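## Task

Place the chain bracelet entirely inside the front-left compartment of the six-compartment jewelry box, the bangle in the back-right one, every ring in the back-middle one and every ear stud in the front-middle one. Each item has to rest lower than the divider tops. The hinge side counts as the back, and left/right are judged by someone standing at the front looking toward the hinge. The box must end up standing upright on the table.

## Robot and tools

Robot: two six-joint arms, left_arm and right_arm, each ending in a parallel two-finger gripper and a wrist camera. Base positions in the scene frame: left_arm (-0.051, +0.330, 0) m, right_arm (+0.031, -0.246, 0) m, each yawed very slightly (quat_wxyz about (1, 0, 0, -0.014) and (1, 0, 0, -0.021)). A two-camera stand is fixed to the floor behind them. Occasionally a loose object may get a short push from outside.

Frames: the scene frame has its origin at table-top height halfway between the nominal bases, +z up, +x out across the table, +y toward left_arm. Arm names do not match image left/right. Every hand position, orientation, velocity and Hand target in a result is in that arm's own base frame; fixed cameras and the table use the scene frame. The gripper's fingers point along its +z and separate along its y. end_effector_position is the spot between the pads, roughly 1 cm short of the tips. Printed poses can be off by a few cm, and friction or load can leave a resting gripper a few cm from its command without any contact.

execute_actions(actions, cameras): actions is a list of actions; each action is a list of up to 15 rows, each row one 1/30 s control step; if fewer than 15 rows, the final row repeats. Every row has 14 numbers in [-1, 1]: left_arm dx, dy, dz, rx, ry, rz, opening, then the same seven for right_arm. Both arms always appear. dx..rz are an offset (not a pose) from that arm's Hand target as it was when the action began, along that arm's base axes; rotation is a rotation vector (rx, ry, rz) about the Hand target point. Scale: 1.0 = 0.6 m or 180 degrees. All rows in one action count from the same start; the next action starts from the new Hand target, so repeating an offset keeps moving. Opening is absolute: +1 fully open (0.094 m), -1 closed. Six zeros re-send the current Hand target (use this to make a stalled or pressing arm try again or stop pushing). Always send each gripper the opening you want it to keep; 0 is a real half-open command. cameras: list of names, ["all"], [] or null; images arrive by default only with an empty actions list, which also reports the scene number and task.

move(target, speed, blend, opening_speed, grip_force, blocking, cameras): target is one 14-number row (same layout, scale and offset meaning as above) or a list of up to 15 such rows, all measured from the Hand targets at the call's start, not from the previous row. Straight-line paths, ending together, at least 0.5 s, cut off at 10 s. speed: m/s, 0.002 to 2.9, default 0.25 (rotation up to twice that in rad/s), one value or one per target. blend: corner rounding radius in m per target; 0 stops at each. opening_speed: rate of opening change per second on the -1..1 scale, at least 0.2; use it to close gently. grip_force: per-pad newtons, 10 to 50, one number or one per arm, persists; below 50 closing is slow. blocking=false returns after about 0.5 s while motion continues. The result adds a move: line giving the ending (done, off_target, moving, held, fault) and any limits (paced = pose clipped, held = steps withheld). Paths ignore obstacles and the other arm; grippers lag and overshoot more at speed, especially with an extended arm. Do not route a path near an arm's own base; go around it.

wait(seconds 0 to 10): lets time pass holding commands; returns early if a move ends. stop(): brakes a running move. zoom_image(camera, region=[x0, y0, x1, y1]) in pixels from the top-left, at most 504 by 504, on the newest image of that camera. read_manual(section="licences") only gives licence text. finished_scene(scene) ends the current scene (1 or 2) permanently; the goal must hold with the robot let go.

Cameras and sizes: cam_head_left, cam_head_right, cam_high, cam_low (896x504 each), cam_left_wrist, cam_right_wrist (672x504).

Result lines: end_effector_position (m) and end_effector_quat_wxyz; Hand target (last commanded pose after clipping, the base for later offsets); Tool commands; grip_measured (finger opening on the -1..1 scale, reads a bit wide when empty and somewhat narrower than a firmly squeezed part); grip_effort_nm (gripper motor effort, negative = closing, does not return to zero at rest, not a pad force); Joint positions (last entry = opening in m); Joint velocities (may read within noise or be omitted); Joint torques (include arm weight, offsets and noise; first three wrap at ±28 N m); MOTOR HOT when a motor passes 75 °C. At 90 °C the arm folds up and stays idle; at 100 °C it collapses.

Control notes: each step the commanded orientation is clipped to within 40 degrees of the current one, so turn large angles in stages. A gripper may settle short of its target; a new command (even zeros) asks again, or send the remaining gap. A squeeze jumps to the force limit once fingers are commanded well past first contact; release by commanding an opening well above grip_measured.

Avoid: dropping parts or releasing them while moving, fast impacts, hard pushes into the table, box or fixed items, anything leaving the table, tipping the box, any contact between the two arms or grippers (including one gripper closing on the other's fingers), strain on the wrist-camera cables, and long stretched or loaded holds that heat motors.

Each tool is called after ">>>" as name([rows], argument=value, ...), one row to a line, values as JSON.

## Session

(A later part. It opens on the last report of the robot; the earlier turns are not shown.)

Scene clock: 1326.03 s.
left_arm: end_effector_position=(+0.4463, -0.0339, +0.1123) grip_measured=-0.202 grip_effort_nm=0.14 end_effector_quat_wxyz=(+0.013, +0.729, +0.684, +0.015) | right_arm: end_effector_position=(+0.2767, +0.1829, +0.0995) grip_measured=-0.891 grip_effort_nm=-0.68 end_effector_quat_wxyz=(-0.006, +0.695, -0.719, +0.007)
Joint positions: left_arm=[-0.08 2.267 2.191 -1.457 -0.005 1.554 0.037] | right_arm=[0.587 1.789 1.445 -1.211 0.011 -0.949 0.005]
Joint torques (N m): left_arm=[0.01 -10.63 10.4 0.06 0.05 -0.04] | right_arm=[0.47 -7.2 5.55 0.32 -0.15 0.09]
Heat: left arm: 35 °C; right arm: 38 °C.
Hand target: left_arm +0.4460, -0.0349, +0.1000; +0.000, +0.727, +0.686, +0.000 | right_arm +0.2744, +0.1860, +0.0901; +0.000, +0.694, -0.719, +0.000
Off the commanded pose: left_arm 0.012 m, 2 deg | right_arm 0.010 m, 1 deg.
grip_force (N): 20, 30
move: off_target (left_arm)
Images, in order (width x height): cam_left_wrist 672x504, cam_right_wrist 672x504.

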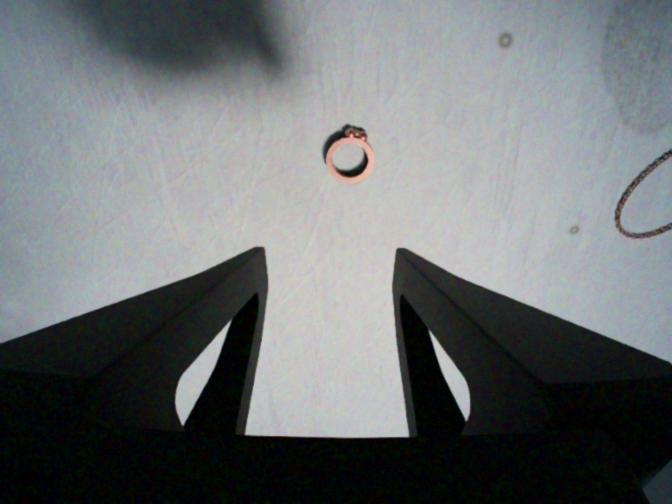

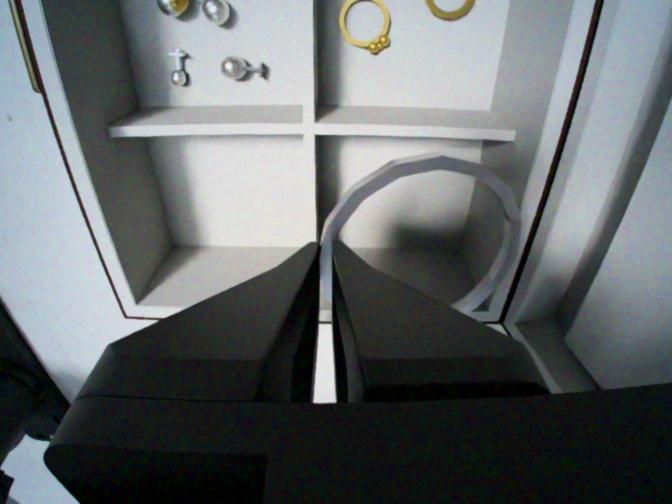

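>>> zoom_image(camera="cam_right_wrist", region=[290, 100, 560, 340])

Scaled by 1.867 from the camera's 672x504 image, which has a finer 960x720 frame.

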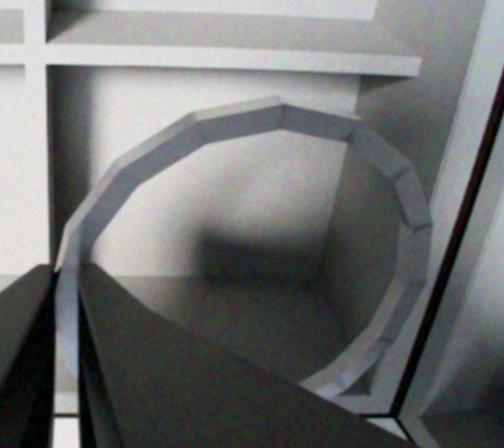

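>>> move(target=[-0.0117, 0.0015, -0.0917, 0, 0, 0, -0.2, 0.006, -0.0202, -0.0242, 0, 0, 0, -0.97], speed=0.12, grip_force=[20, 30], cameras=["cam_right_wrist", "cam_left_wrist"])

Scene clock: 1396.57 s.
left_arm: end_effector_position=(+0.4416, -0.0335, +0.0488) grip_measured=-0.202 grip_effort_nm=0.14 end_effector_quat_wxyz=(+0.002, +0.729, +0.684, +0.005) | right_arm: end_effector_position=(+0.2791, +0.1750, +0.0843) grip_measured=-0.891 grip_effort_nm=-0.68 end_effector_quat_wxyz=(-0.006, +0.694, -0.720, +0.006)
Joint positions: left_arm=[-0.08 2.267 1.939 -1.233 -0.005 1.554 0.037] | right_arm=[0.562 1.789 1.384 -1.151 0.01 -0.972 0.005]
Joint torques (N m): left_arm=[0.08 -13.98 7.09 0.21 0.06 -0.05] | right_arm=[-0.53 -7.56 5.23 0.32 -0.13 -0.04]
Heat: left arm: 35 °C; right arm: 35 °C.
Hand target: left_arm +0.4390, -0.0340, +0.0450; +0.000, +0.727, +0.686, +0.000 | right_arm +0.2781, +0.1739, +0.0756; +0.000, +0.694, -0.720, +0.000
Off the commanded pose: left_arm 0.005 m, 1 deg | right_arm 0.009 m, 1 deg.
grip_force (N): 20, 30
move: done
Images, in order (width x height): cam_left_wrist 672x504, cam_right_wrist 672x504.

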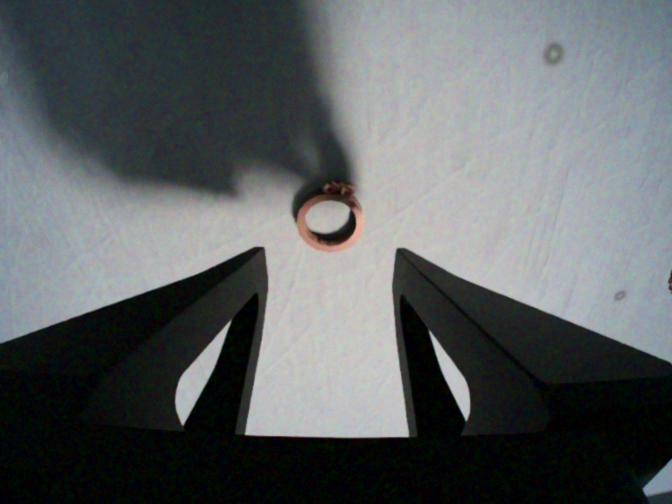

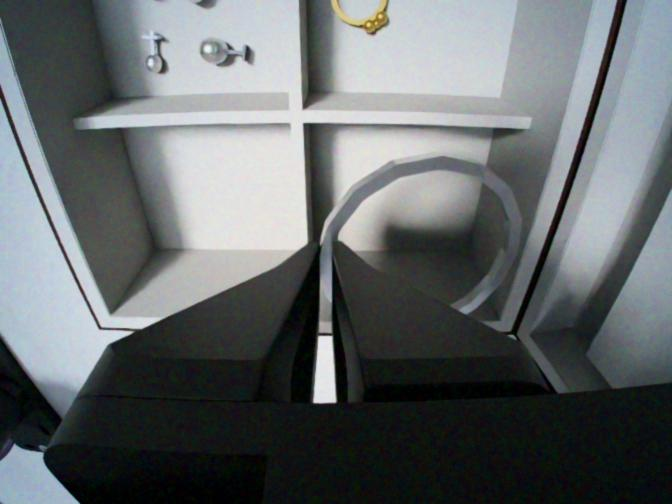

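>>> move(target=[0, 0.005, -0.05, 0, 0, 0, -0.2, 0.008, -0.0132, -0.0368, 0, 0, 0, -0.97], speed=0.08, grip_force=[20, 30], cameras=["cam_right_wrist", "cam_left_wrist"])

Scene clock: 1431.67 s.
left_arm: end_effector_position=(+0.4436, -0.0337, +0.0269) grip_measured=-0.202 grip_effort_nm=0.14 end_effector_quat_wxyz=(+0.009, +0.729, +0.684, +0.012) | right_arm: end_effector_position=(+0.2842, +0.1686, +0.0646) grip_measured=-0.891 grip_effort_nm=-0.68 end_effector_quat_wxyz=(-0.010, +0.695, -0.719, +0.006)
Joint positions: left_arm=[-0.08 2.267 1.852 -1.126 -0.005 1.554 0.037] | right_arm=[0.537 1.801 1.318 -1.066 0.008 -1 0.005]
Joint torques (N m): left_arm=[0.69 -12.36 6.93 0.25 0.06 0.05] | right_arm=[-0.7 -6.93 5.16 0.35 -0.11 -0.04]
Heat: left arm: 35 °C; right arm: 34 °C.
Hand target: left_arm +0.4390, -0.0310, +0.0149; +0.000, +0.727, +0.686, +0.000 | right_arm +0.2829, +0.1661, +0.0536; +0.000, +0.695, -0.719, +0.000
Off the commanded pose: left_arm 0.013 m, 2 deg | right_arm 0.011 m, 1 deg.
grip_force (N): 20, 30
move: off_target (left_arm, right_arm)
Images, in order (width x height): cam_left_wrist 672x504, cam_right_wrist 672x504.

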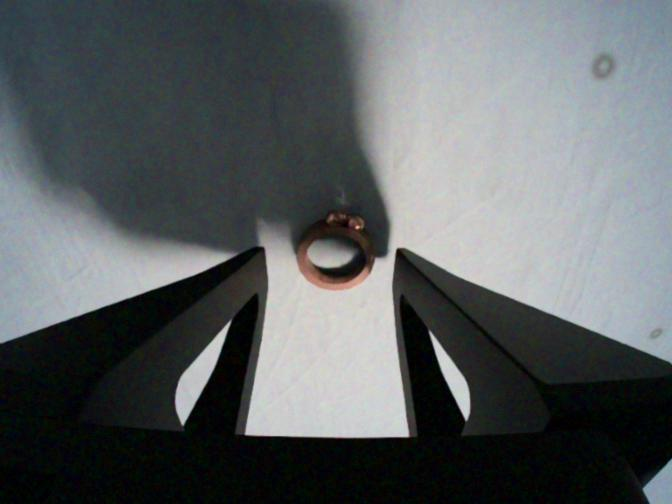

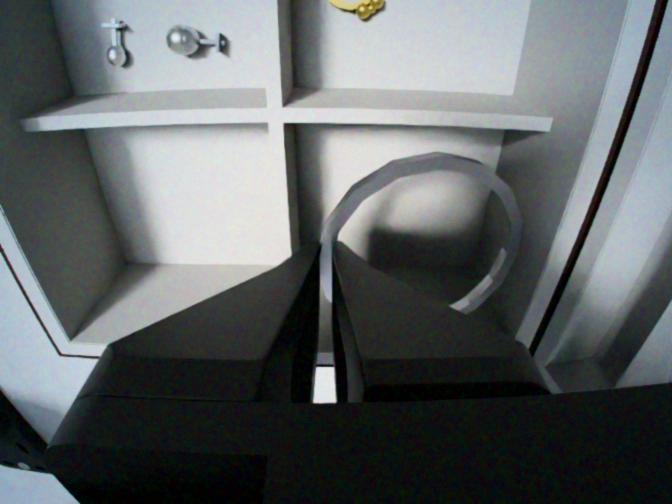

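>>> move(target=[-0.0033, 0, -0.02, 0, 0, 0, -0.2, -0.0002, -0.0067, -0.0327, 0, 0, 0, -0.97], speed=0.06, grip_force=[20, 30], cameras=["cam_right_wrist", "cam_left_wrist"])

Scene clock: 1482.27 s.
left_arm: end_effector_position=(+0.4415, -0.0335, +0.0181) grip_measured=-0.202 grip_effort_nm=0.14 end_effector_quat_wxyz=(+0.009, +0.729, +0.684, +0.011) | right_arm: end_effector_position=(+0.2844, +0.1666, +0.0456) grip_measured=-0.891 grip_effort_nm=-0.68 end_effector_quat_wxyz=(-0.012, +0.696, -0.718, +0.004)
Joint positions: left_arm=[-0.08 2.267 1.816 -1.092 -0.005 1.554 0.037] | right_arm=[0.528 1.815 1.258 -0.988 0.002 -1.011 0.005]
Joint torques (N m): left_arm=[0.7 -12.14 6.3 0.42 0.08 0.03] | right_arm=[-0.87 -6.83 4.92 0.34 -0.06 -0.04]
Heat: left arm: 35 °C; right arm: 33 °C.
Hand target: left_arm +0.4370, -0.0310, +0.0029; +0.000, +0.727, +0.686, +0.000 | right_arm +0.2827, +0.1619, +0.0339; +0.000, +0.694, -0.720, +0.000
Off the commanded pose: left_arm 0.016 m, 2 deg | right_arm 0.013 m, 1 deg.
grip_force (N): 20, 30
move: off_target (left_arm, right_arm)
Images, in order (width x height): cam_left_wrist 672x504, cam_right_wrist 672x504.

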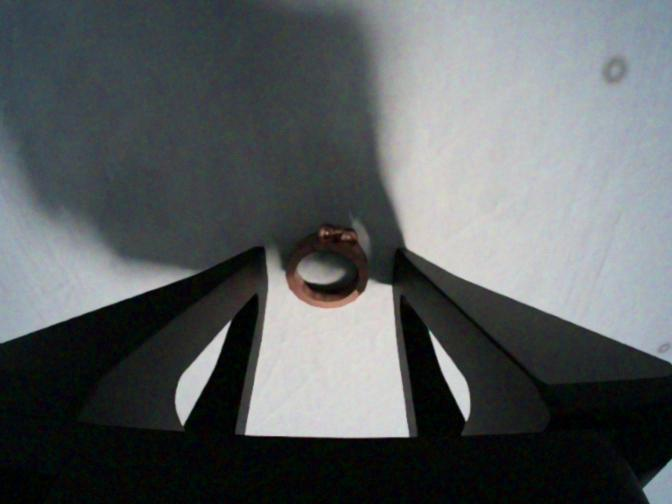

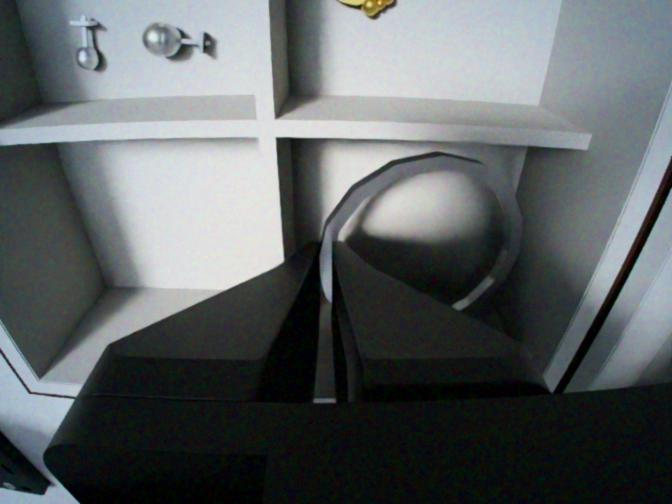

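>>> move(target=[0, 0, 0, 0, 0, 0, -0.6, 0.0025, -0.0025, -0.021, 0.0005, 0.0139, 0, -0.97], speed=0.05, opening_speed=0.3, grip_force=[20, 30], cameras=["cam_right_wrist", "cam_left_wrist"])

Scene clock: 1511.80 s.
left_arm: end_effector_position=(+0.4415, -0.0335, +0.0181) grip_measured=-0.517 grip_effort_nm=-0.43 end_effector_quat_wxyz=(+0.009, +0.729, +0.684, +0.011) | right_arm: end_effector_position=(+0.2839, +0.1659, +0.0304) grip_measured=-0.891 grip_effort_nm=-0.68 end_effector_quat_wxyz=(+0.003, +0.698, -0.716, -0.012)
Joint positions: left_arm=[-0.08 2.267 1.816 -1.092 -0.005 1.554 0.023] | right_arm=[0.514 1.865 1.258 -0.976 -0.021 -1.031 0.005]
Joint torques (N m): left_arm=[0.7 -12.04 6.26 0.39 0.05 0.05] | right_arm=[-1.26 -6.8 6.13 0.15 -0.06 -0.02]
Heat: left arm: 35 °C; right arm: 34 °C.
Hand target: left_arm +0.4370, -0.0310, +0.0029; +0.000, +0.727, +0.686, +0.000 | right_arm +0.2842, +0.1605, +0.0212; +0.016, +0.694, -0.719, -0.016
Off the commanded pose: left_arm 0.016 m, 2 deg | right_arm 0.011 m, 2 deg.
grip_force (N): 20, 30
move: off_target (left_arm, right_arm)
Images, in order (width x height): cam_left_wrist 672x504, cam_right_wrist 672x504.

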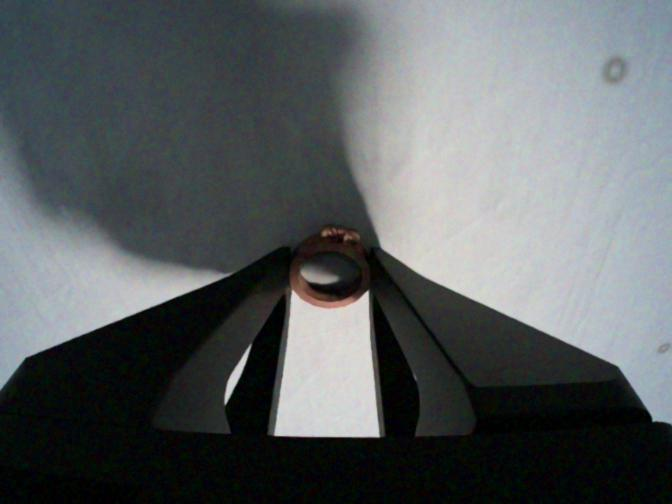

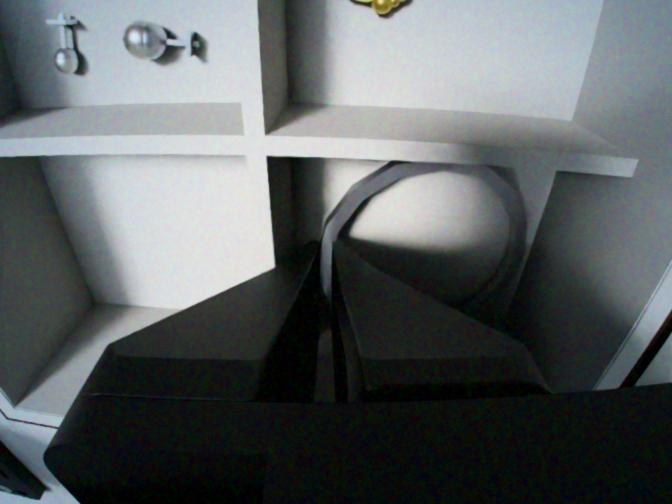

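>>> move([
  [0, 0, 0, 0, 0, 0, -0.6, 0.0025, 0, 0, 0, 0, 0, -0.81],
  [0, 0, 0.1368, 0, 0, 0, -0.6, 0.0025, 0, 0.05, 0, 0, 0, -0.81],
], speed=0.06, opening_speed=0.2, grip_force=[20, 12], cameras=["cam_right_wrist", "cam_left_wrist"])

Scene clock: 1547.60 s.
left_arm: end_effector_position=(+0.4358, -0.0331, +0.0736) grip_measured=-0.518 grip_effort_nm=-0.46 end_effector_quat_wxyz=(-0.008, +0.729, +0.684, -0.004) | right_arm: end_effector_position=(+0.2804, +0.1592, +0.0389) grip_measured=-0.812 grip_effort_nm=0.09 end_effector_quat_wxyz=(+0.025, +0.696, -0.718, -0.013)
Joint positions: left_arm=[-0.08 2.267 2.038 -1.359 -0.005 1.554 0.023] | right_arm=[0.507 1.87 1.299 -1.055 -0.012 -1.033 0.009]
Joint torques (N m): left_arm=[0.75 -15.43 10.21 -0.09 0.06 0.06] | right_arm=[-0.84 -10.19 9.92 -0.28 -0.15 -0.03]
Heat: left arm: 35 °C; right arm: 33 °C.
Hand target: left_arm +0.4370, -0.0310, +0.0851; +0.000, +0.727, +0.686, +0.000 | right_arm +0.2857, +0.1604, +0.0513; +0.016, +0.694, -0.719, -0.016
Off the commanded pose: left_arm 0.012 m, 1 deg | right_arm 0.013 m, 1 deg.
grip_force (N): 20, 12
move: off_target (left_arm, right_arm)
Images, in order (width x height): cam_left_wrist 672x504, cam_right_wrist 672x504.

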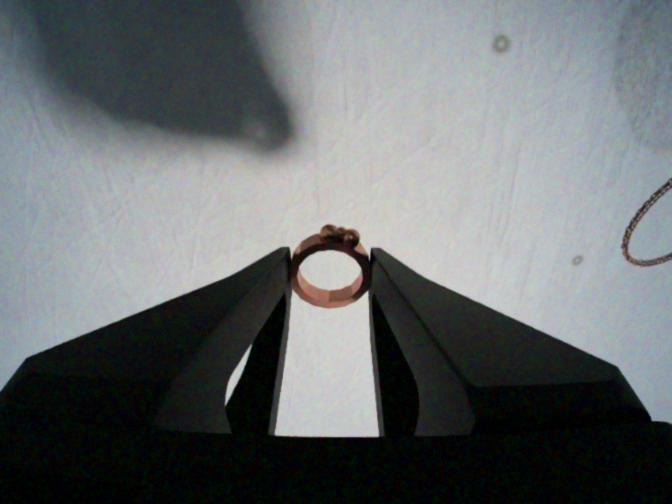

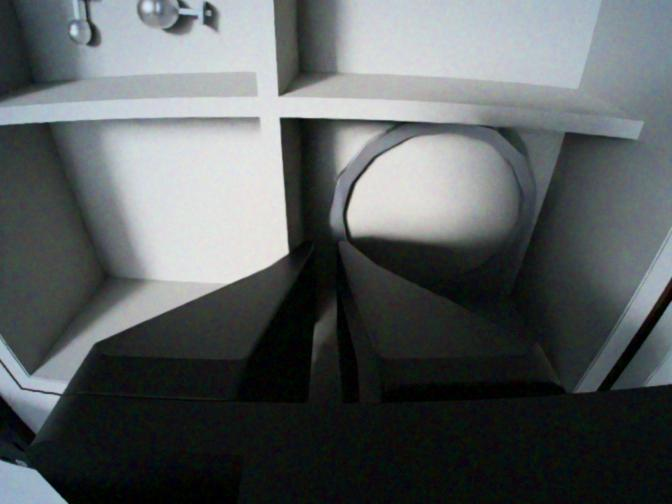

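>>> move(target=[-0.1283, -0.1483, 0.0248, -0.0258, -0.0291, 0, -0.6, 0, 0, 0.1228, 0, 0, 0, -0.81], speed=0.15, grip_force=[20, 20], cameras=["cam_right_wrist"])

Scene clock: 1588.10 s.
left_arm: end_effector_position=(+0.3629, -0.1185, +0.0918) grip_measured=-0.518 grip_effort_nm=-0.46 end_effector_quat_wxyz=(+0.048, +0.729, +0.683, +0.006) | right_arm: end_effector_position=(+0.2813, +0.1594, +0.1065) grip_measured=-0.812 grip_effort_nm=0.09 end_effector_quat_wxyz=(+0.041, +0.695, -0.718, -0.016)
Joint positions: left_arm=[-0.301 1.914 1.571 -1.139 0.037 1.333 0.023] | right_arm=[0.507 1.853 1.549 -1.354 -0.01 -1.033 0.009]
Joint torques (N m): left_arm=[0.05 -14.12 7.16 0.36 0.17 -0.06] | right_arm=[-0.83 -12.45 9.68 -0.19 -0.16 -0.03]
Heat: left arm: 38 °C; right arm: 34 °C.
Hand target: left_arm +0.3600, -0.1200, +0.0999; +0.061, +0.726, +0.685, +0.005 | right_arm +0.2857, +0.1604, +0.1249; +0.016, +0.694, -0.719, -0.016
Off the commanded pose: left_arm 0.009 m, 2 deg | right_arm 0.019 m, 3 deg.
grip_force (N): 20, 20
move: off_target (right_arm)
Images, in order (width x height): cam_right_wrist 672x504.

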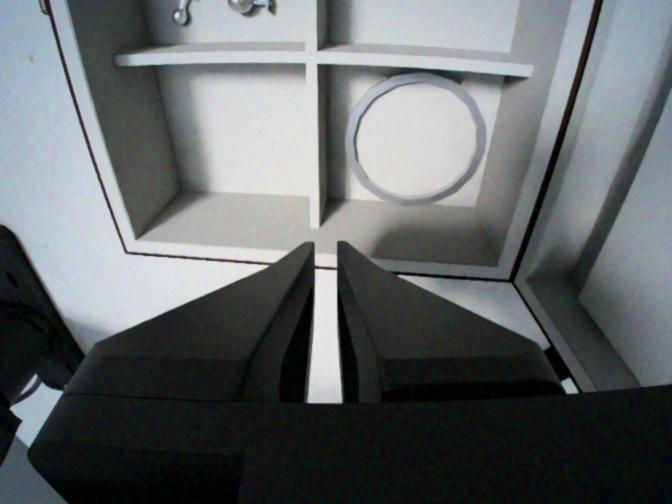

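>>> move([
  [0.0219, -0.1851, -0.002, -0.0037, -0.0042, 0, -0.6, -0.0762, -0.134, 0.0085, 0, 0, 0, -0.81],
  [0.0438, -0.3702, -0.0082, -0.0074, -0.0083, 0, -0.6, -0.1928, -0.2173, 0.0085, 0, 0, 0, -0.81],
], speed=0.2, blend=[0.03, 0], grip_force=[20, 20], cameras=["cam_left_wrist"])

Scene clock: 1606.00 s.
left_arm: end_effector_position=(+0.3833, -0.3451, +0.1120) grip_measured=-0.518 grip_effort_nm=-0.46 end_effector_quat_wxyz=(+0.098, +0.729, +0.677, +0.006) | right_arm: end_effector_position=(+0.1794, +0.0326, +0.1317) grip_measured=-0.812 grip_effort_nm=0.09 end_effector_quat_wxyz=(+0.008, +0.693, -0.721, -0.009)
Joint positions: left_arm=[-0.733 2.463 2.518 -1.429 0.006 0.912 0.023] | right_arm=[0.169 1.249 1.061 -1.406 -0.005 -1.363 0.009]
Joint torques (N m): left_arm=[0.43 -11.69 10.55 0.45 -0.04 -0.07] | right_arm=[-0.66 -4.94 5.05 -0.09 -0.07 -0.07]
Heat: left arm: 37 °C; right arm: 35 °C.
Hand target: left_arm +0.3862, -0.3422, +0.0951; +0.078, +0.725, +0.684, +0.007 | right_arm +0.1701, +0.0301, +0.1301; +0.015, +0.694, -0.719, -0.016
Off the commanded pose: left_arm 0.018 m, 2 deg | right_arm 0.010 m, 1 deg.
grip_force (N): 20, 20
move: off_target (left_arm)
Images, in order (width x height): cam_left_wrist 672x504.

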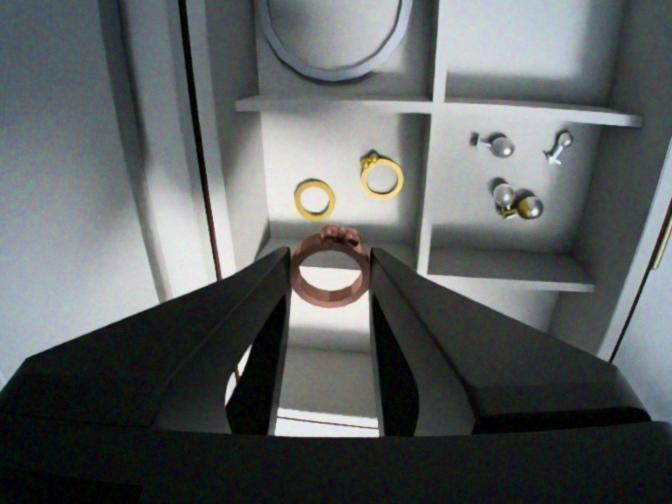

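>>> move(target=[-0.0033, 0.005, -0.08, 0, 0, 0, -0.6, 0, 0, 0, 0, 0, 0, -0.81], speed=0.1, grip_force=[20, 20], cameras=["cam_left_wrist"])

Scene clock: 1661.10 s.
left_arm: end_effector_position=(+0.3812, -0.3425, +0.0387) grip_measured=-0.518 grip_effort_nm=-0.46 end_effector_quat_wxyz=(+0.070, +0.731, +0.679, +0.005) | right_arm: end_effector_position=(+0.1794, +0.0326, +0.1317) grip_measured=-0.812 grip_effort_nm=0.08 end_effector_quat_wxyz=(+0.008, +0.694, -0.720, -0.009)
Joint positions: left_arm=[-0.733 2.463 2.233 -1.201 0.003 0.912 0.023] | right_arm=[0.169 1.249 1.061 -1.406 -0.005 -1.365 0.009]
Joint torques (N m): left_arm=[0.73 -17.99 7.24 0.51 -0.03 -0.06] | right_arm=[-0.65 -4.93 5.07 -0.09 -0.07 -0.06]
Heat: left arm: 37 °C; right arm: 32 °C.
Hand target: left_arm +0.3842, -0.3392, +0.0470; +0.078, +0.725, +0.684, +0.007 | right_arm +0.1701, +0.0301, +0.1301; +0.015, +0.694, -0.719, -0.016
Off the commanded pose: left_arm 0.009 m, 1 deg | right_arm 0.010 m, 1 deg.
grip_force (N): 20, 20
move: done
Images, in order (width x height): cam_left_wrist 672x504.

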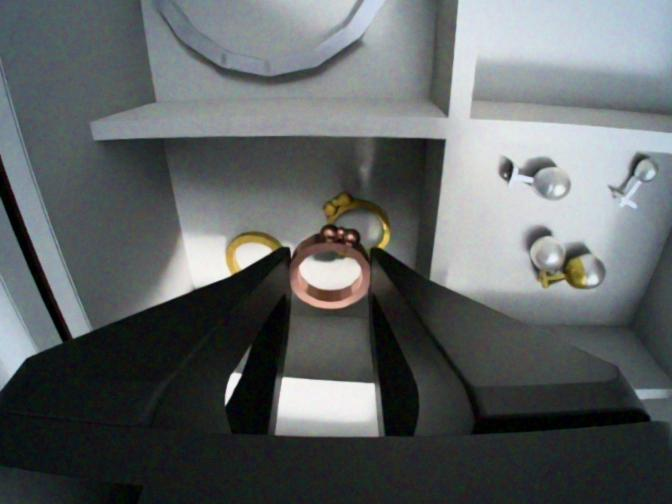

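>>> move([
  [0, 0, -0.0067, 0, 0, 0, -0.6, 0, 0, 0, 0, 0, 0, -0.81],
  [0, 0, -0.0067, 0, 0, 0, -0.4, 0, 0, 0, 0, 0, 0, -0.81],
  [0, 0, 0.075, 0, 0, 0, -0.4, 0, 0, 0, 0, 0, 0, -0.81],
], speed=0.08, opening_speed=0.3, grip_force=[20, 20], cameras=["cam_left_wrist"])

Scene clock: 1684.23 s.
left_arm: end_effector_position=(+0.3809, -0.3420, +0.0920) grip_measured=-0.402 grip_effort_nm=0.14 end_effector_quat_wxyz=(+0.081, +0.730, +0.678, +0.006) | right_arm: end_effector_position=(+0.1794, +0.0326, +0.1317) grip_measured=-0.812 grip_effort_nm=0.08 end_effector_quat_wxyz=(+0.008, +0.694, -0.720, -0.009)
Joint positions: left_arm=[-0.733 2.463 2.443 -1.389 0.002 0.912 0.028] | right_arm=[0.169 1.249 1.061 -1.406 -0.005 -1.365 0.009]
Joint torques (N m): left_arm=[0.79 -14.61 10.66 0.33 -0.02 -0.06] | right_arm=[-0.65 -4.96 5.07 -0.08 -0.07 -0.06]
Heat: left arm: 39 °C; right arm: 32 °C.
Hand target: left_arm +0.3842, -0.3392, +0.0921; +0.078, +0.725, +0.684, +0.007 | right_arm +0.1701, +0.0301, +0.1301; +0.015, +0.694, -0.719, -0.016
Off the commanded pose: left_arm 0.004 m, 1 deg | right_arm 0.010 m, 1 deg.
grip_force (N): 20, 20
move: done
Images, in order (width x height): cam_left_wrist 672x504.

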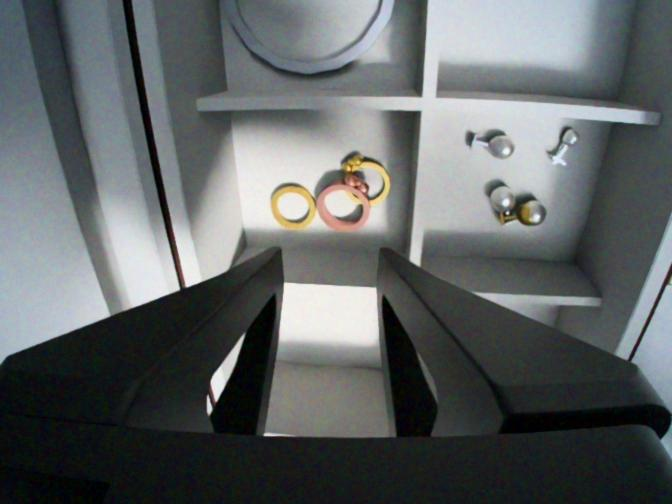

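>>> move([
  [-0.0403, 0.3153, 0.0298, 0.0166, 0.0187, 0, -0.4, 0, 0, 0, 0, 0, 0, -0.81],
  [-0.232, 0.5453, 0.0465, 0.0332, 0.0374, 0, -0.55, 0, 0, 0, 0, 0, 0, -0.81],
], speed=0.25, blend=[0.03, 0], grip_force=[20, 20], cameras=["cam_left_wrist"])

Scene clock: 1703.47 s.
left_arm: end_effector_position=(+0.2527, -0.0128, +0.1194) grip_measured=-0.548 grip_effort_nm=-0.11 end_effector_quat_wxyz=(+0.003, +0.726, +0.688, +0.005) | right_arm: end_effector_position=(+0.1794, +0.0326, +0.1317) grip_measured=-0.812 grip_effort_nm=0.08 end_effector_quat_wxyz=(+0.008, +0.694, -0.720, -0.009)
Joint positions: left_arm=[-0.057 1.49 1.203 -1.274 -0.003 1.569 0.021] | right_arm=[0.169 1.249 1.061 -1.406 -0.005 -1.366 0.009]
Joint torques (N m): left_arm=[0.4 -8.62 6.83 0.04 0.05 0.12] | right_arm=[-0.66 -4.94 5.07 -0.09 -0.07 -0.05]
Heat: left arm: 39 °C; right arm: 32 °C.
Hand target: left_arm +0.2450, -0.0120, +0.1199; +0.000, +0.727, +0.686, +0.000 | right_arm +0.1701, +0.0301, +0.1301; +0.015, +0.694, -0.719, -0.016
Off the commanded pose: left_arm 0.008 m, 1 deg | right_arm 0.010 m, 1 deg.
grip_force (N): 20, 20
move: done
Images, in order (width x height): cam_left_wrist 672x504.

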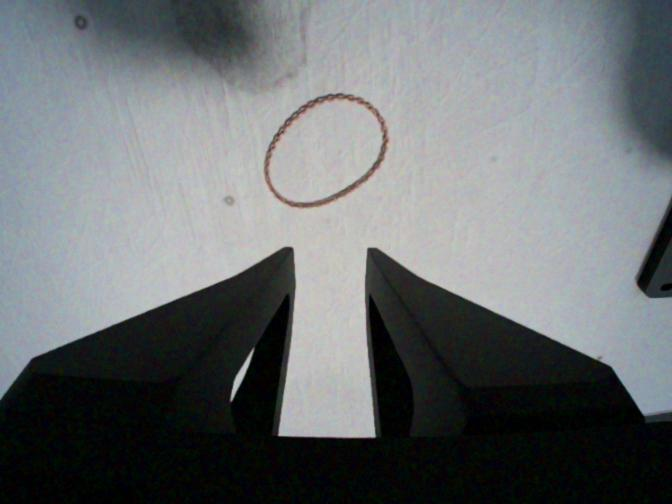

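>>> move(target=[0.0583, 0.0155, -0.1332, 0, 0, 0, -0.68, 0, 0, 0, 0, 0, 0, -0.81], speed=0.15, grip_force=[20, 20], cameras=["cam_left_wrist"])

Scene clock: 1733.53 s.
left_arm: end_effector_position=(+0.2840, -0.0037, +0.0479) grip_measured=-0.678 grip_effort_nm=-0.10 end_effector_quat_wxyz=(+0.008, +0.726, +0.687, +0.011) | right_arm: end_effector_position=(+0.1794, +0.0326, +0.1317) grip_measured=-0.812 grip_effort_nm=0.09 end_effector_quat_wxyz=(+0.008, +0.694, -0.720, -0.009)
Joint positions: left_arm=[-0.018 1.644 1.067 -0.966 -0.003 1.608 0.015] | right_arm=[0.169 1.249 1.061 -1.406 -0.005 -1.366 0.009]
Joint torques (N m): left_arm=[0.58 -6.45 6.91 0.28 0.05 0.09] | right_arm=[-0.66 -4.96 5.04 -0.09 -0.07 -0.05]
Heat: left arm: 38 °C; right arm: 31 °C.
Hand target: left_arm +0.2800, -0.0027, +0.0401; +0.000, +0.727, +0.686, +0.000 | right_arm +0.1701, +0.0301, +0.1301; +0.015, +0.694, -0.719, -0.016
Off the commanded pose: left_arm 0.009 m, 2 deg | right_arm 0.010 m, 1 deg.
grip_force (N): 20, 20
move: done
Images, in order (width x height): cam_left_wrist 672x504.

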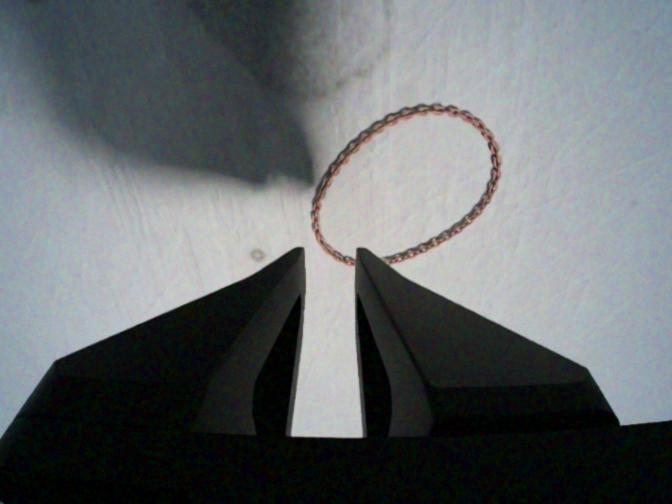

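>>> move(target=[0.0067, 0.0033, -0.0702, 0, 0, 0, -0.68, 0, 0, 0, 0, 0, 0, -0.81], speed=0.07, grip_force=[20, 20], cameras=["cam_left_wrist"])

Scene clock: 1752.50 s.
left_arm: end_effector_position=(+0.2853, -0.0024, +0.0137) grip_measured=-0.678 grip_effort_nm=-0.09 end_effector_quat_wxyz=(+0.005, +0.727, +0.686, +0.007) | right_arm: end_effector_position=(+0.1794, +0.0326, +0.1317) grip_measured=-0.812 grip_effort_nm=0.09 end_effector_quat_wxyz=(+0.008, +0.694, -0.720, -0.009)
Joint positions: left_arm=[-0.014 1.712 0.995 -0.837 -0.003 1.615 0.015] | right_arm=[0.169 1.249 1.061 -1.406 -0.005 -1.366 0.009]
Joint torques (N m): left_arm=[0.84 -5.29 5.3 0.67 0.02 0.09] | right_arm=[-0.66 -4.96 5.04 -0.09 -0.08 -0.05]
Heat: left arm: 36 °C; right arm: 31 °C.
Hand target: left_arm +0.2839, -0.0007, -0.0021; +0.000, +0.727, +0.686, +0.000 | right_arm +0.1701, +0.0301, +0.1301; +0.015, +0.694, -0.719, -0.016
Off the commanded pose: left_arm 0.016 m, 1 deg | right_arm 0.010 m, 1 deg.
grip_force (N): 20, 20
move: off_target (left_arm)
Images, in order (width x height): cam_left_wrist 672x504.

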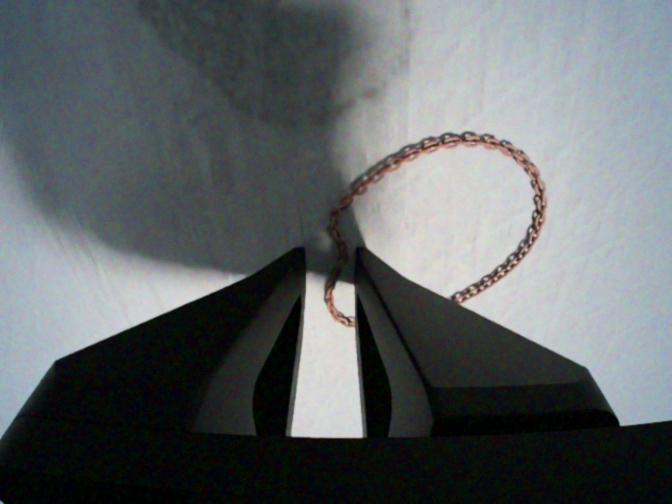

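>>> move(target=[0, 0, 0, 0, 0, 0, -0.98, 0, 0, 0, 0, 0, 0, -0.81], speed=0.05, opening_speed=0.4, grip_force=[25, 20], cameras=["cam_left_wrist"])

Scene clock: 1761.50 s.
left_arm: end_effector_position=(+0.2888, -0.0024, +0.0138) grip_measured=-0.956 grip_effort_nm=-0.45 end_effector_quat_wxyz=(+0.010, +0.728, +0.686, +0.012) | right_arm: end_effector_position=(+0.1794, +0.0326, +0.1317) grip_measured=-0.812 grip_effort_nm=0.08 end_effector_quat_wxyz=(+0.008, +0.694, -0.720, -0.009)
Joint positions: left_arm=[-0.014 1.712 0.995 -0.823 -0.003 1.616 0.002] | right_arm=[0.169 1.249 1.061 -1.406 -0.005 -1.366 0.009]
Joint torques (N m): left_arm=[0.77 -5.35 5.34 0.57 0.02 0.11] | right_arm=[-0.66 -4.94 5.04 -0.09 -0.07 -0.05]
Heat: left arm: 35 °C; right arm: 31 °C.
Hand target: left_arm +0.2840, -0.0007, -0.0021; +0.000, +0.727, +0.686, +0.000 | right_arm +0.1701, +0.0301, +0.1301; +0.015, +0.694, -0.719, -0.016
Off the commanded pose: left_arm 0.017 m, 2 deg | right_arm 0.010 m, 1 deg.
grip_force (N): 25, 20
move: off_target (left_arm)
Images, in order (width x height): cam_left_wrist 672x504.

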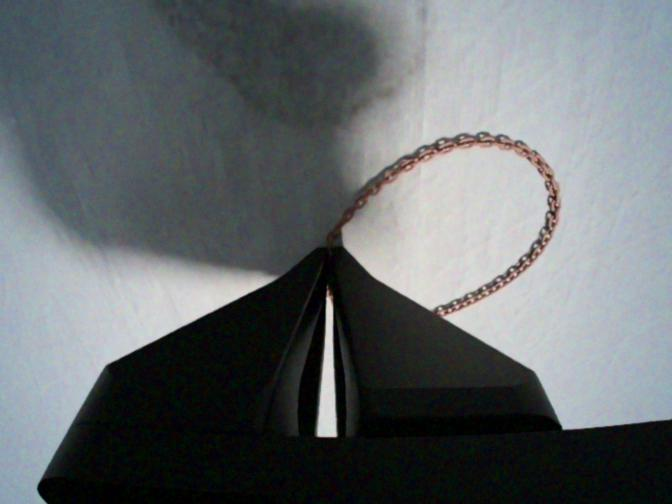

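>>> move(target=[0, 0, 0.1167, 0, 0, 0, -0.98, 0, 0, 0, 0, 0, 0, -0.81], speed=0.08, grip_force=[25, 20], cameras=["cam_left_wrist"])

Scene clock: 1768.67 s.
left_arm: end_effector_position=(+0.2816, -0.0023, +0.0573) grip_measured=-0.960 grip_effort_nm=-0.55 end_effector_quat_wxyz=(-0.009, +0.728, +0.686, -0.007) | right_arm: end_effector_position=(+0.1794, +0.0326, +0.1317) grip_measured=-0.812 grip_effort_nm=0.09 end_effector_quat_wxyz=(+0.008, +0.694, -0.720, -0.009)
Joint positions: left_arm=[-0.014 1.67 1.134 -1.058 -0.003 1.616 0.002] | right_arm=[0.169 1.249 1.061 -1.406 -0.005 -1.366 0.009]
Joint torques (N m): left_arm=[0.73 -10.51 9.77 -0.06 0.03 0.08] | right_arm=[-0.64 -4.94 5.05 -0.09 -0.07 -0.05]
Heat: left arm: 35 °C; right arm: 31 °C.
Hand target: left_arm +0.2840, -0.0007, +0.0679; +0.000, +0.727, +0.686, +0.000 | right_arm +0.1701, +0.0301, +0.1301; +0.015, +0.694, -0.719, -0.016
Off the commanded pose: left_arm 0.011 m, 1 deg | right_arm 0.010 m, 1 deg.
grip_force (N): 25, 20
move: off_target (left_arm)
Images, in order (width x height): cam_left_wrist 672x504.

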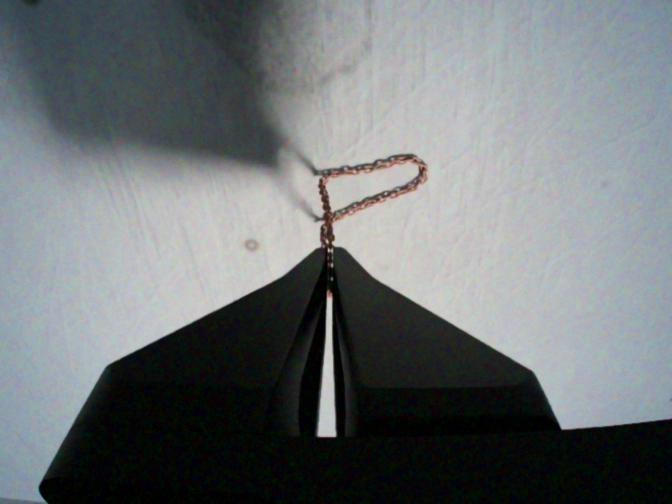

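>>> move([
  [0, 0, 0.2033, 0, 0, 0, -0.98, 0, 0, 0, 0, 0, 0, -0.81],
  [0.055, -0.4613, 0.2033, -0.0474, -0.0545, 0, -0.98, 0, 0, 0, 0, 0, 0, -0.81],
], speed=0.15, blend=[0.03, 0], grip_force=[25, 20], cameras=["cam_left_wrist", "cam_high"])

Scene clock: 1792.00 s.
left_arm: end_effector_position=(+0.3125, -0.2756, +0.1959) grip_measured=-0.960 grip_effort_nm=-0.55 end_effector_quat_wxyz=(+0.121, +0.725, +0.678, +0.010) | right_arm: end_effector_position=(+0.1794, +0.0326, +0.1317) grip_measured=-0.812 grip_effort_nm=0.08 end_effector_quat_wxyz=(+0.008, +0.694, -0.720, -0.009)
Joint positions: left_arm=[-0.723 1.94 1.999 -1.386 0.004 0.915 0.002] | right_arm=[0.169 1.249 1.061 -1.406 -0.005 -1.366 0.009]
Joint torques (N m): left_arm=[0.12 -8.83 10.66 0.57 -0.04 -0.04] | right_arm=[-0.68 -4.93 5.03 -0.09 -0.06 -0.05]
Heat: left arm: 36 °C; right arm: 31 °C.
Hand target: left_arm +0.3170, -0.2775, +0.1899; +0.113, +0.723, +0.682, +0.011 | right_arm +0.1701, +0.0301, +0.1301; +0.015, +0.694, -0.719, -0.016
Off the commanded pose: left_arm 0.008 m, 1 deg | right_arm 0.010 m, 1 deg.
grip_force (N): 25, 20
move: done
Images, in order (width x height): cam_high 896x504, cam_left_wrist 672x504.

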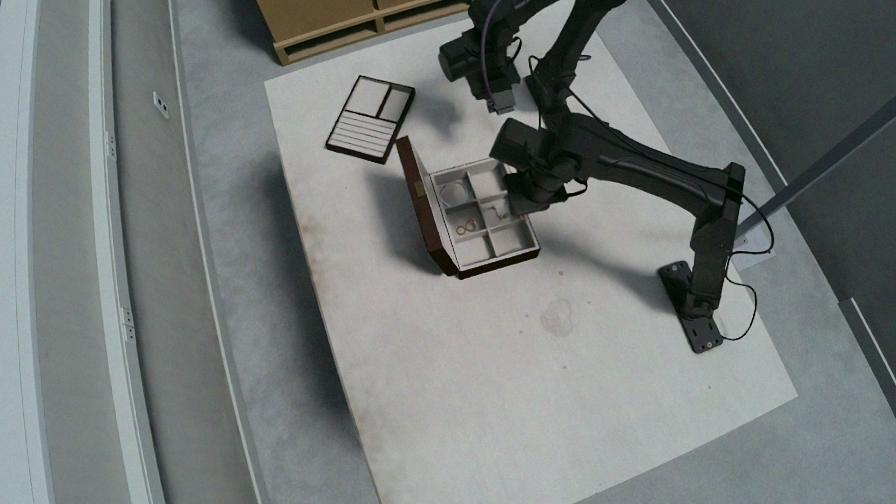

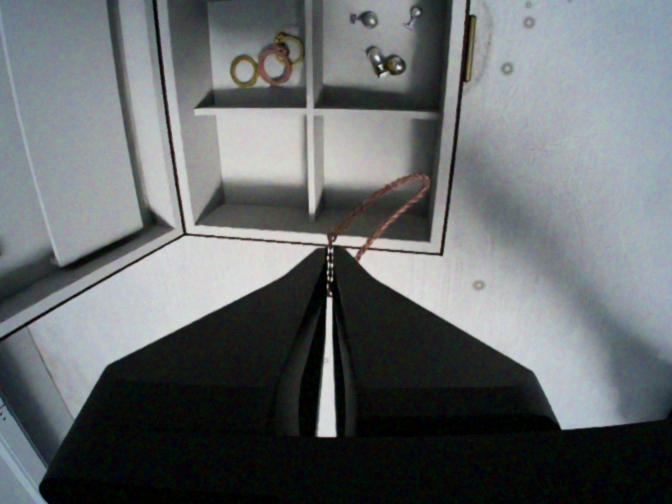

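>>> wait(seconds=1.0, cameras=["cam_left_wrist"])

>>> zoom_image(camera="cam_left_wrist", region=[180, 60, 480, 310])

Scene clock: 1808.97 s.
left_arm: end_effector_position=(+0.3126, -0.2755, +0.1959) grip_measured=-0.960 grip_effort_nm=-0.55 end_effector_quat_wxyz=(+0.121, +0.725, +0.678, +0.010) | right_arm: end_effector_position=(+0.1794, +0.0326, +0.1317) grip_measured=-0.812 grip_effort_nm=0.09 end_effector_quat_wxyz=(+0.008, +0.694, -0.720, -0.009)
Joint positions: left_arm=[-0.723 1.94 1.999 -1.386 0.004 0.915 0.002] | right_arm=[0.169 1.249 1.061 -1.406 -0.005 -1.366 0.009]
Joint torques (N m): left_arm=[0.18 -8.73 10.74 0.58 -0.02 -0.06] | right_arm=[-0.64 -4.9 5.04 -0.08 -0.07 -0.05]
Heat: left arm: 36 °C; right arm: 30 °C.
Hand target: left_arm +0.3170, -0.2775, +0.1899; +0.113, +0.723, +0.682, +0.011 | right_arm +0.1701, +0.0301, +0.1301; +0.015, +0.694, -0.719, -0.016
Tool commands: left_gripper/opening=-0.98 right_gripper/opening=-0.81
Off the commanded pose: left_arm 0.008 m, 1 deg | right_arm 0.010 m, 1 deg.
grip_force (N): 25, 20
wait: 1.00 s; at rest from the start
Images, in order (width x height): cam_left_wrist 672x504.

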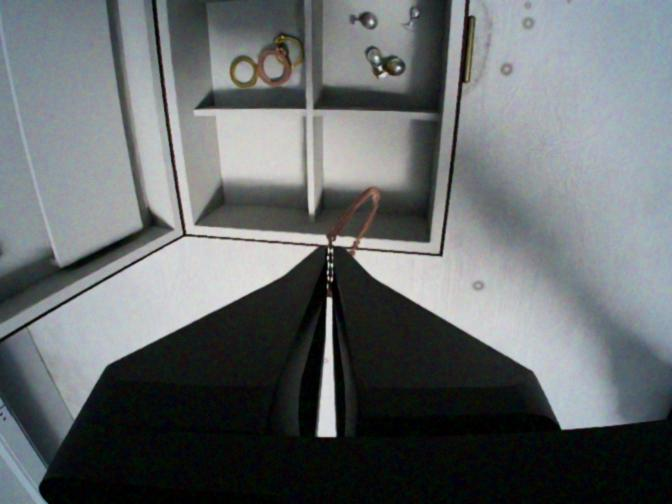

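Scaled by 1.680 from the camera's 672x504 image, which has a finer 960x720 frame.

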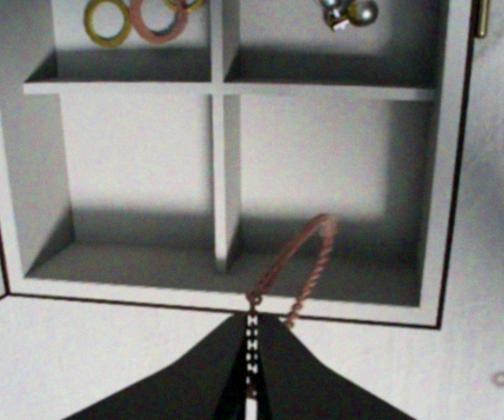

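>>> move(target=[0, 0, -0.255, 0, 0, 0, -0.98, 0, 0, 0, 0, 0, 0, -0.81], speed=0.08, grip_force=[25, 20], cameras=["cam_left_wrist"])

Scene clock: 1824.00 s.
left_arm: end_effector_position=(+0.3195, -0.2816, +0.0533) grip_measured=-0.960 grip_effort_nm=-0.55 end_effector_quat_wxyz=(+0.132, +0.724, +0.677, +0.011) | right_arm: end_effector_position=(+0.1794, +0.0326, +0.1317) grip_measured=-0.812 grip_effort_nm=0.08 end_effector_quat_wxyz=(+0.008, +0.694, -0.720, -0.009)
Joint positions: left_arm=[-0.723 1.949 1.433 -0.788 0.003 0.914 0.002] | right_arm=[0.169 1.249 1.061 -1.406 -0.005 -1.366 0.009]
Joint torques (N m): left_arm=[0.1 -9.06 7.49 0.77 -0.03 -0.02] | right_arm=[-0.65 -4.94 5.04 -0.09 -0.08 -0.05]
Heat: left arm: 35 °C; right arm: 30 °C.
Hand target: left_arm +0.3171, -0.2775, +0.0369; +0.113, +0.723, +0.682, +0.011 | right_arm +0.1701, +0.0301, +0.1301; +0.015, +0.694, -0.719, -0.016
Off the commanded pose: left_arm 0.017 m, 2 deg | right_arm 0.010 m, 1 deg.
grip_force (N): 25, 20
move: off_target (left_arm)
Images, in order (width x height): cam_left_wrist 672x504.

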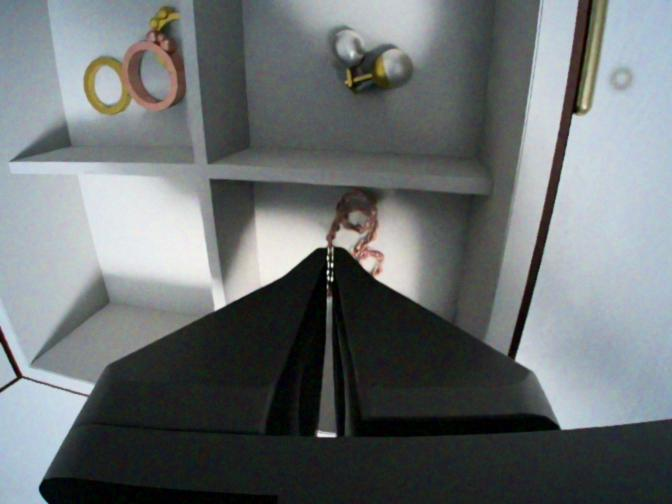

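>>> move(target=[0, 0, -0.0317, 0, 0, 0, -0.98, 0, 0, 0, 0, 0, 0, -0.81], speed=0.05, grip_force=[25, 20], cameras=["cam_left_wrist"])

Scene clock: 1828.77 s.
left_arm: end_effector_position=(+0.3201, -0.2821, +0.0345) grip_measured=-0.960 grip_effort_nm=-0.55 end_effector_quat_wxyz=(+0.132, +0.724, +0.677, +0.011) | right_arm: end_effector_position=(+0.1794, +0.0326, +0.1317) grip_measured=-0.812 grip_effort_nm=0.09 end_effector_quat_wxyz=(+0.008, +0.694, -0.720, -0.009)
Joint positions: left_arm=[-0.723 1.974 1.389 -0.72 0.003 0.914 0.002] | right_arm=[0.169 1.249 1.061 -1.406 -0.005 -1.366 0.009]
Joint torques (N m): left_arm=[0.14 -9.09 7.34 0.73 -0.03 -0.06] | right_arm=[-0.65 -4.93 5.04 -0.09 -0.06 -0.05]
Heat: left arm: 35 °C; right arm: 30 °C.
Hand target: left_arm +0.3170, -0.2775, +0.0179; +0.113, +0.723, +0.682, +0.011 | right_arm +0.1701, +0.0301, +0.1301; +0.015, +0.694, -0.719, -0.016
Off the commanded pose: left_arm 0.017 m, 2 deg | right_arm 0.010 m, 1 deg.
grip_force (N): 25, 20
move: off_target (left_arm)
Images, in order (width x height): cam_left_wrist 672x504.

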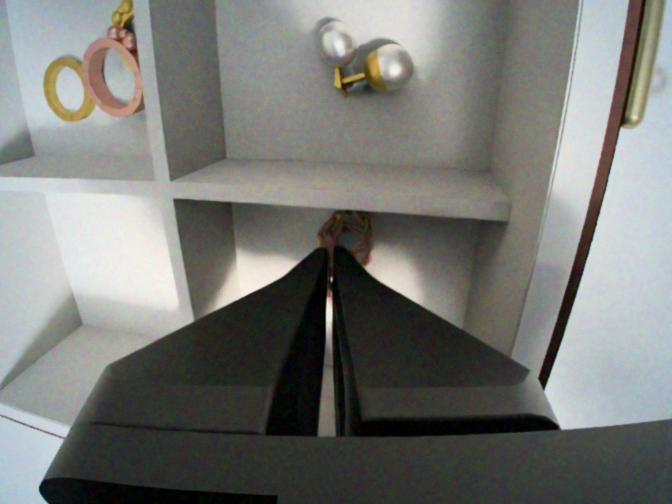

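>>> move([
  [0, 0, 0, 0, 0, 0, -0.78, 0, 0, 0, 0, 0, 0, -0.81],
  [0, 0, 0.15, 0, 0, 0, -0.78, 0, 0, 0, 0, 0, 0, -0.81],
], speed=0.08, opening_speed=0.3, grip_force=[25, 20], cameras=["cam_left_wrist"])

Scene clock: 1838.43 s.
left_arm: end_effector_position=(+0.3145, -0.2772, +0.0899) grip_measured=-0.782 grip_effort_nm=0.14 end_effector_quat_wxyz=(+0.096, +0.727, +0.680, +0.008) | right_arm: end_effector_position=(+0.1794, +0.0326, +0.1317) grip_measured=-0.812 grip_effort_nm=0.09 end_effector_quat_wxyz=(+0.008, +0.694, -0.720, -0.009)
Joint positions: left_arm=[-0.723 1.962 1.615 -1.032 0.003 0.914 0.01] | right_arm=[0.169 1.249 1.061 -1.406 -0.005 -1.366 0.009]
Joint torques (N m): left_arm=[0.2 -14.65 10.61 0.4 -0.03 -0.05] | right_arm=[-0.65 -4.94 5.04 -0.09 -0.07 -0.05]
Heat: left arm: 36 °C; right arm: 30 °C.
Hand target: left_arm +0.3170, -0.2775, +0.1079; +0.113, +0.723, +0.682, +0.011 | right_arm +0.1701, +0.0301, +0.1301; +0.015, +0.694, -0.719, -0.016
Off the commanded pose: left_arm 0.018 m, 2 deg | right_arm 0.010 m, 1 deg.
grip_force (N): 25, 20
move: off_target (left_arm)
Images, in order (width x height): cam_left_wrist 672x504.

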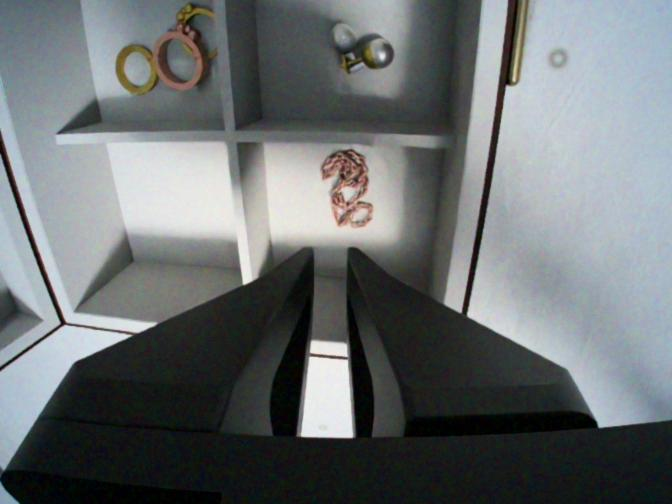

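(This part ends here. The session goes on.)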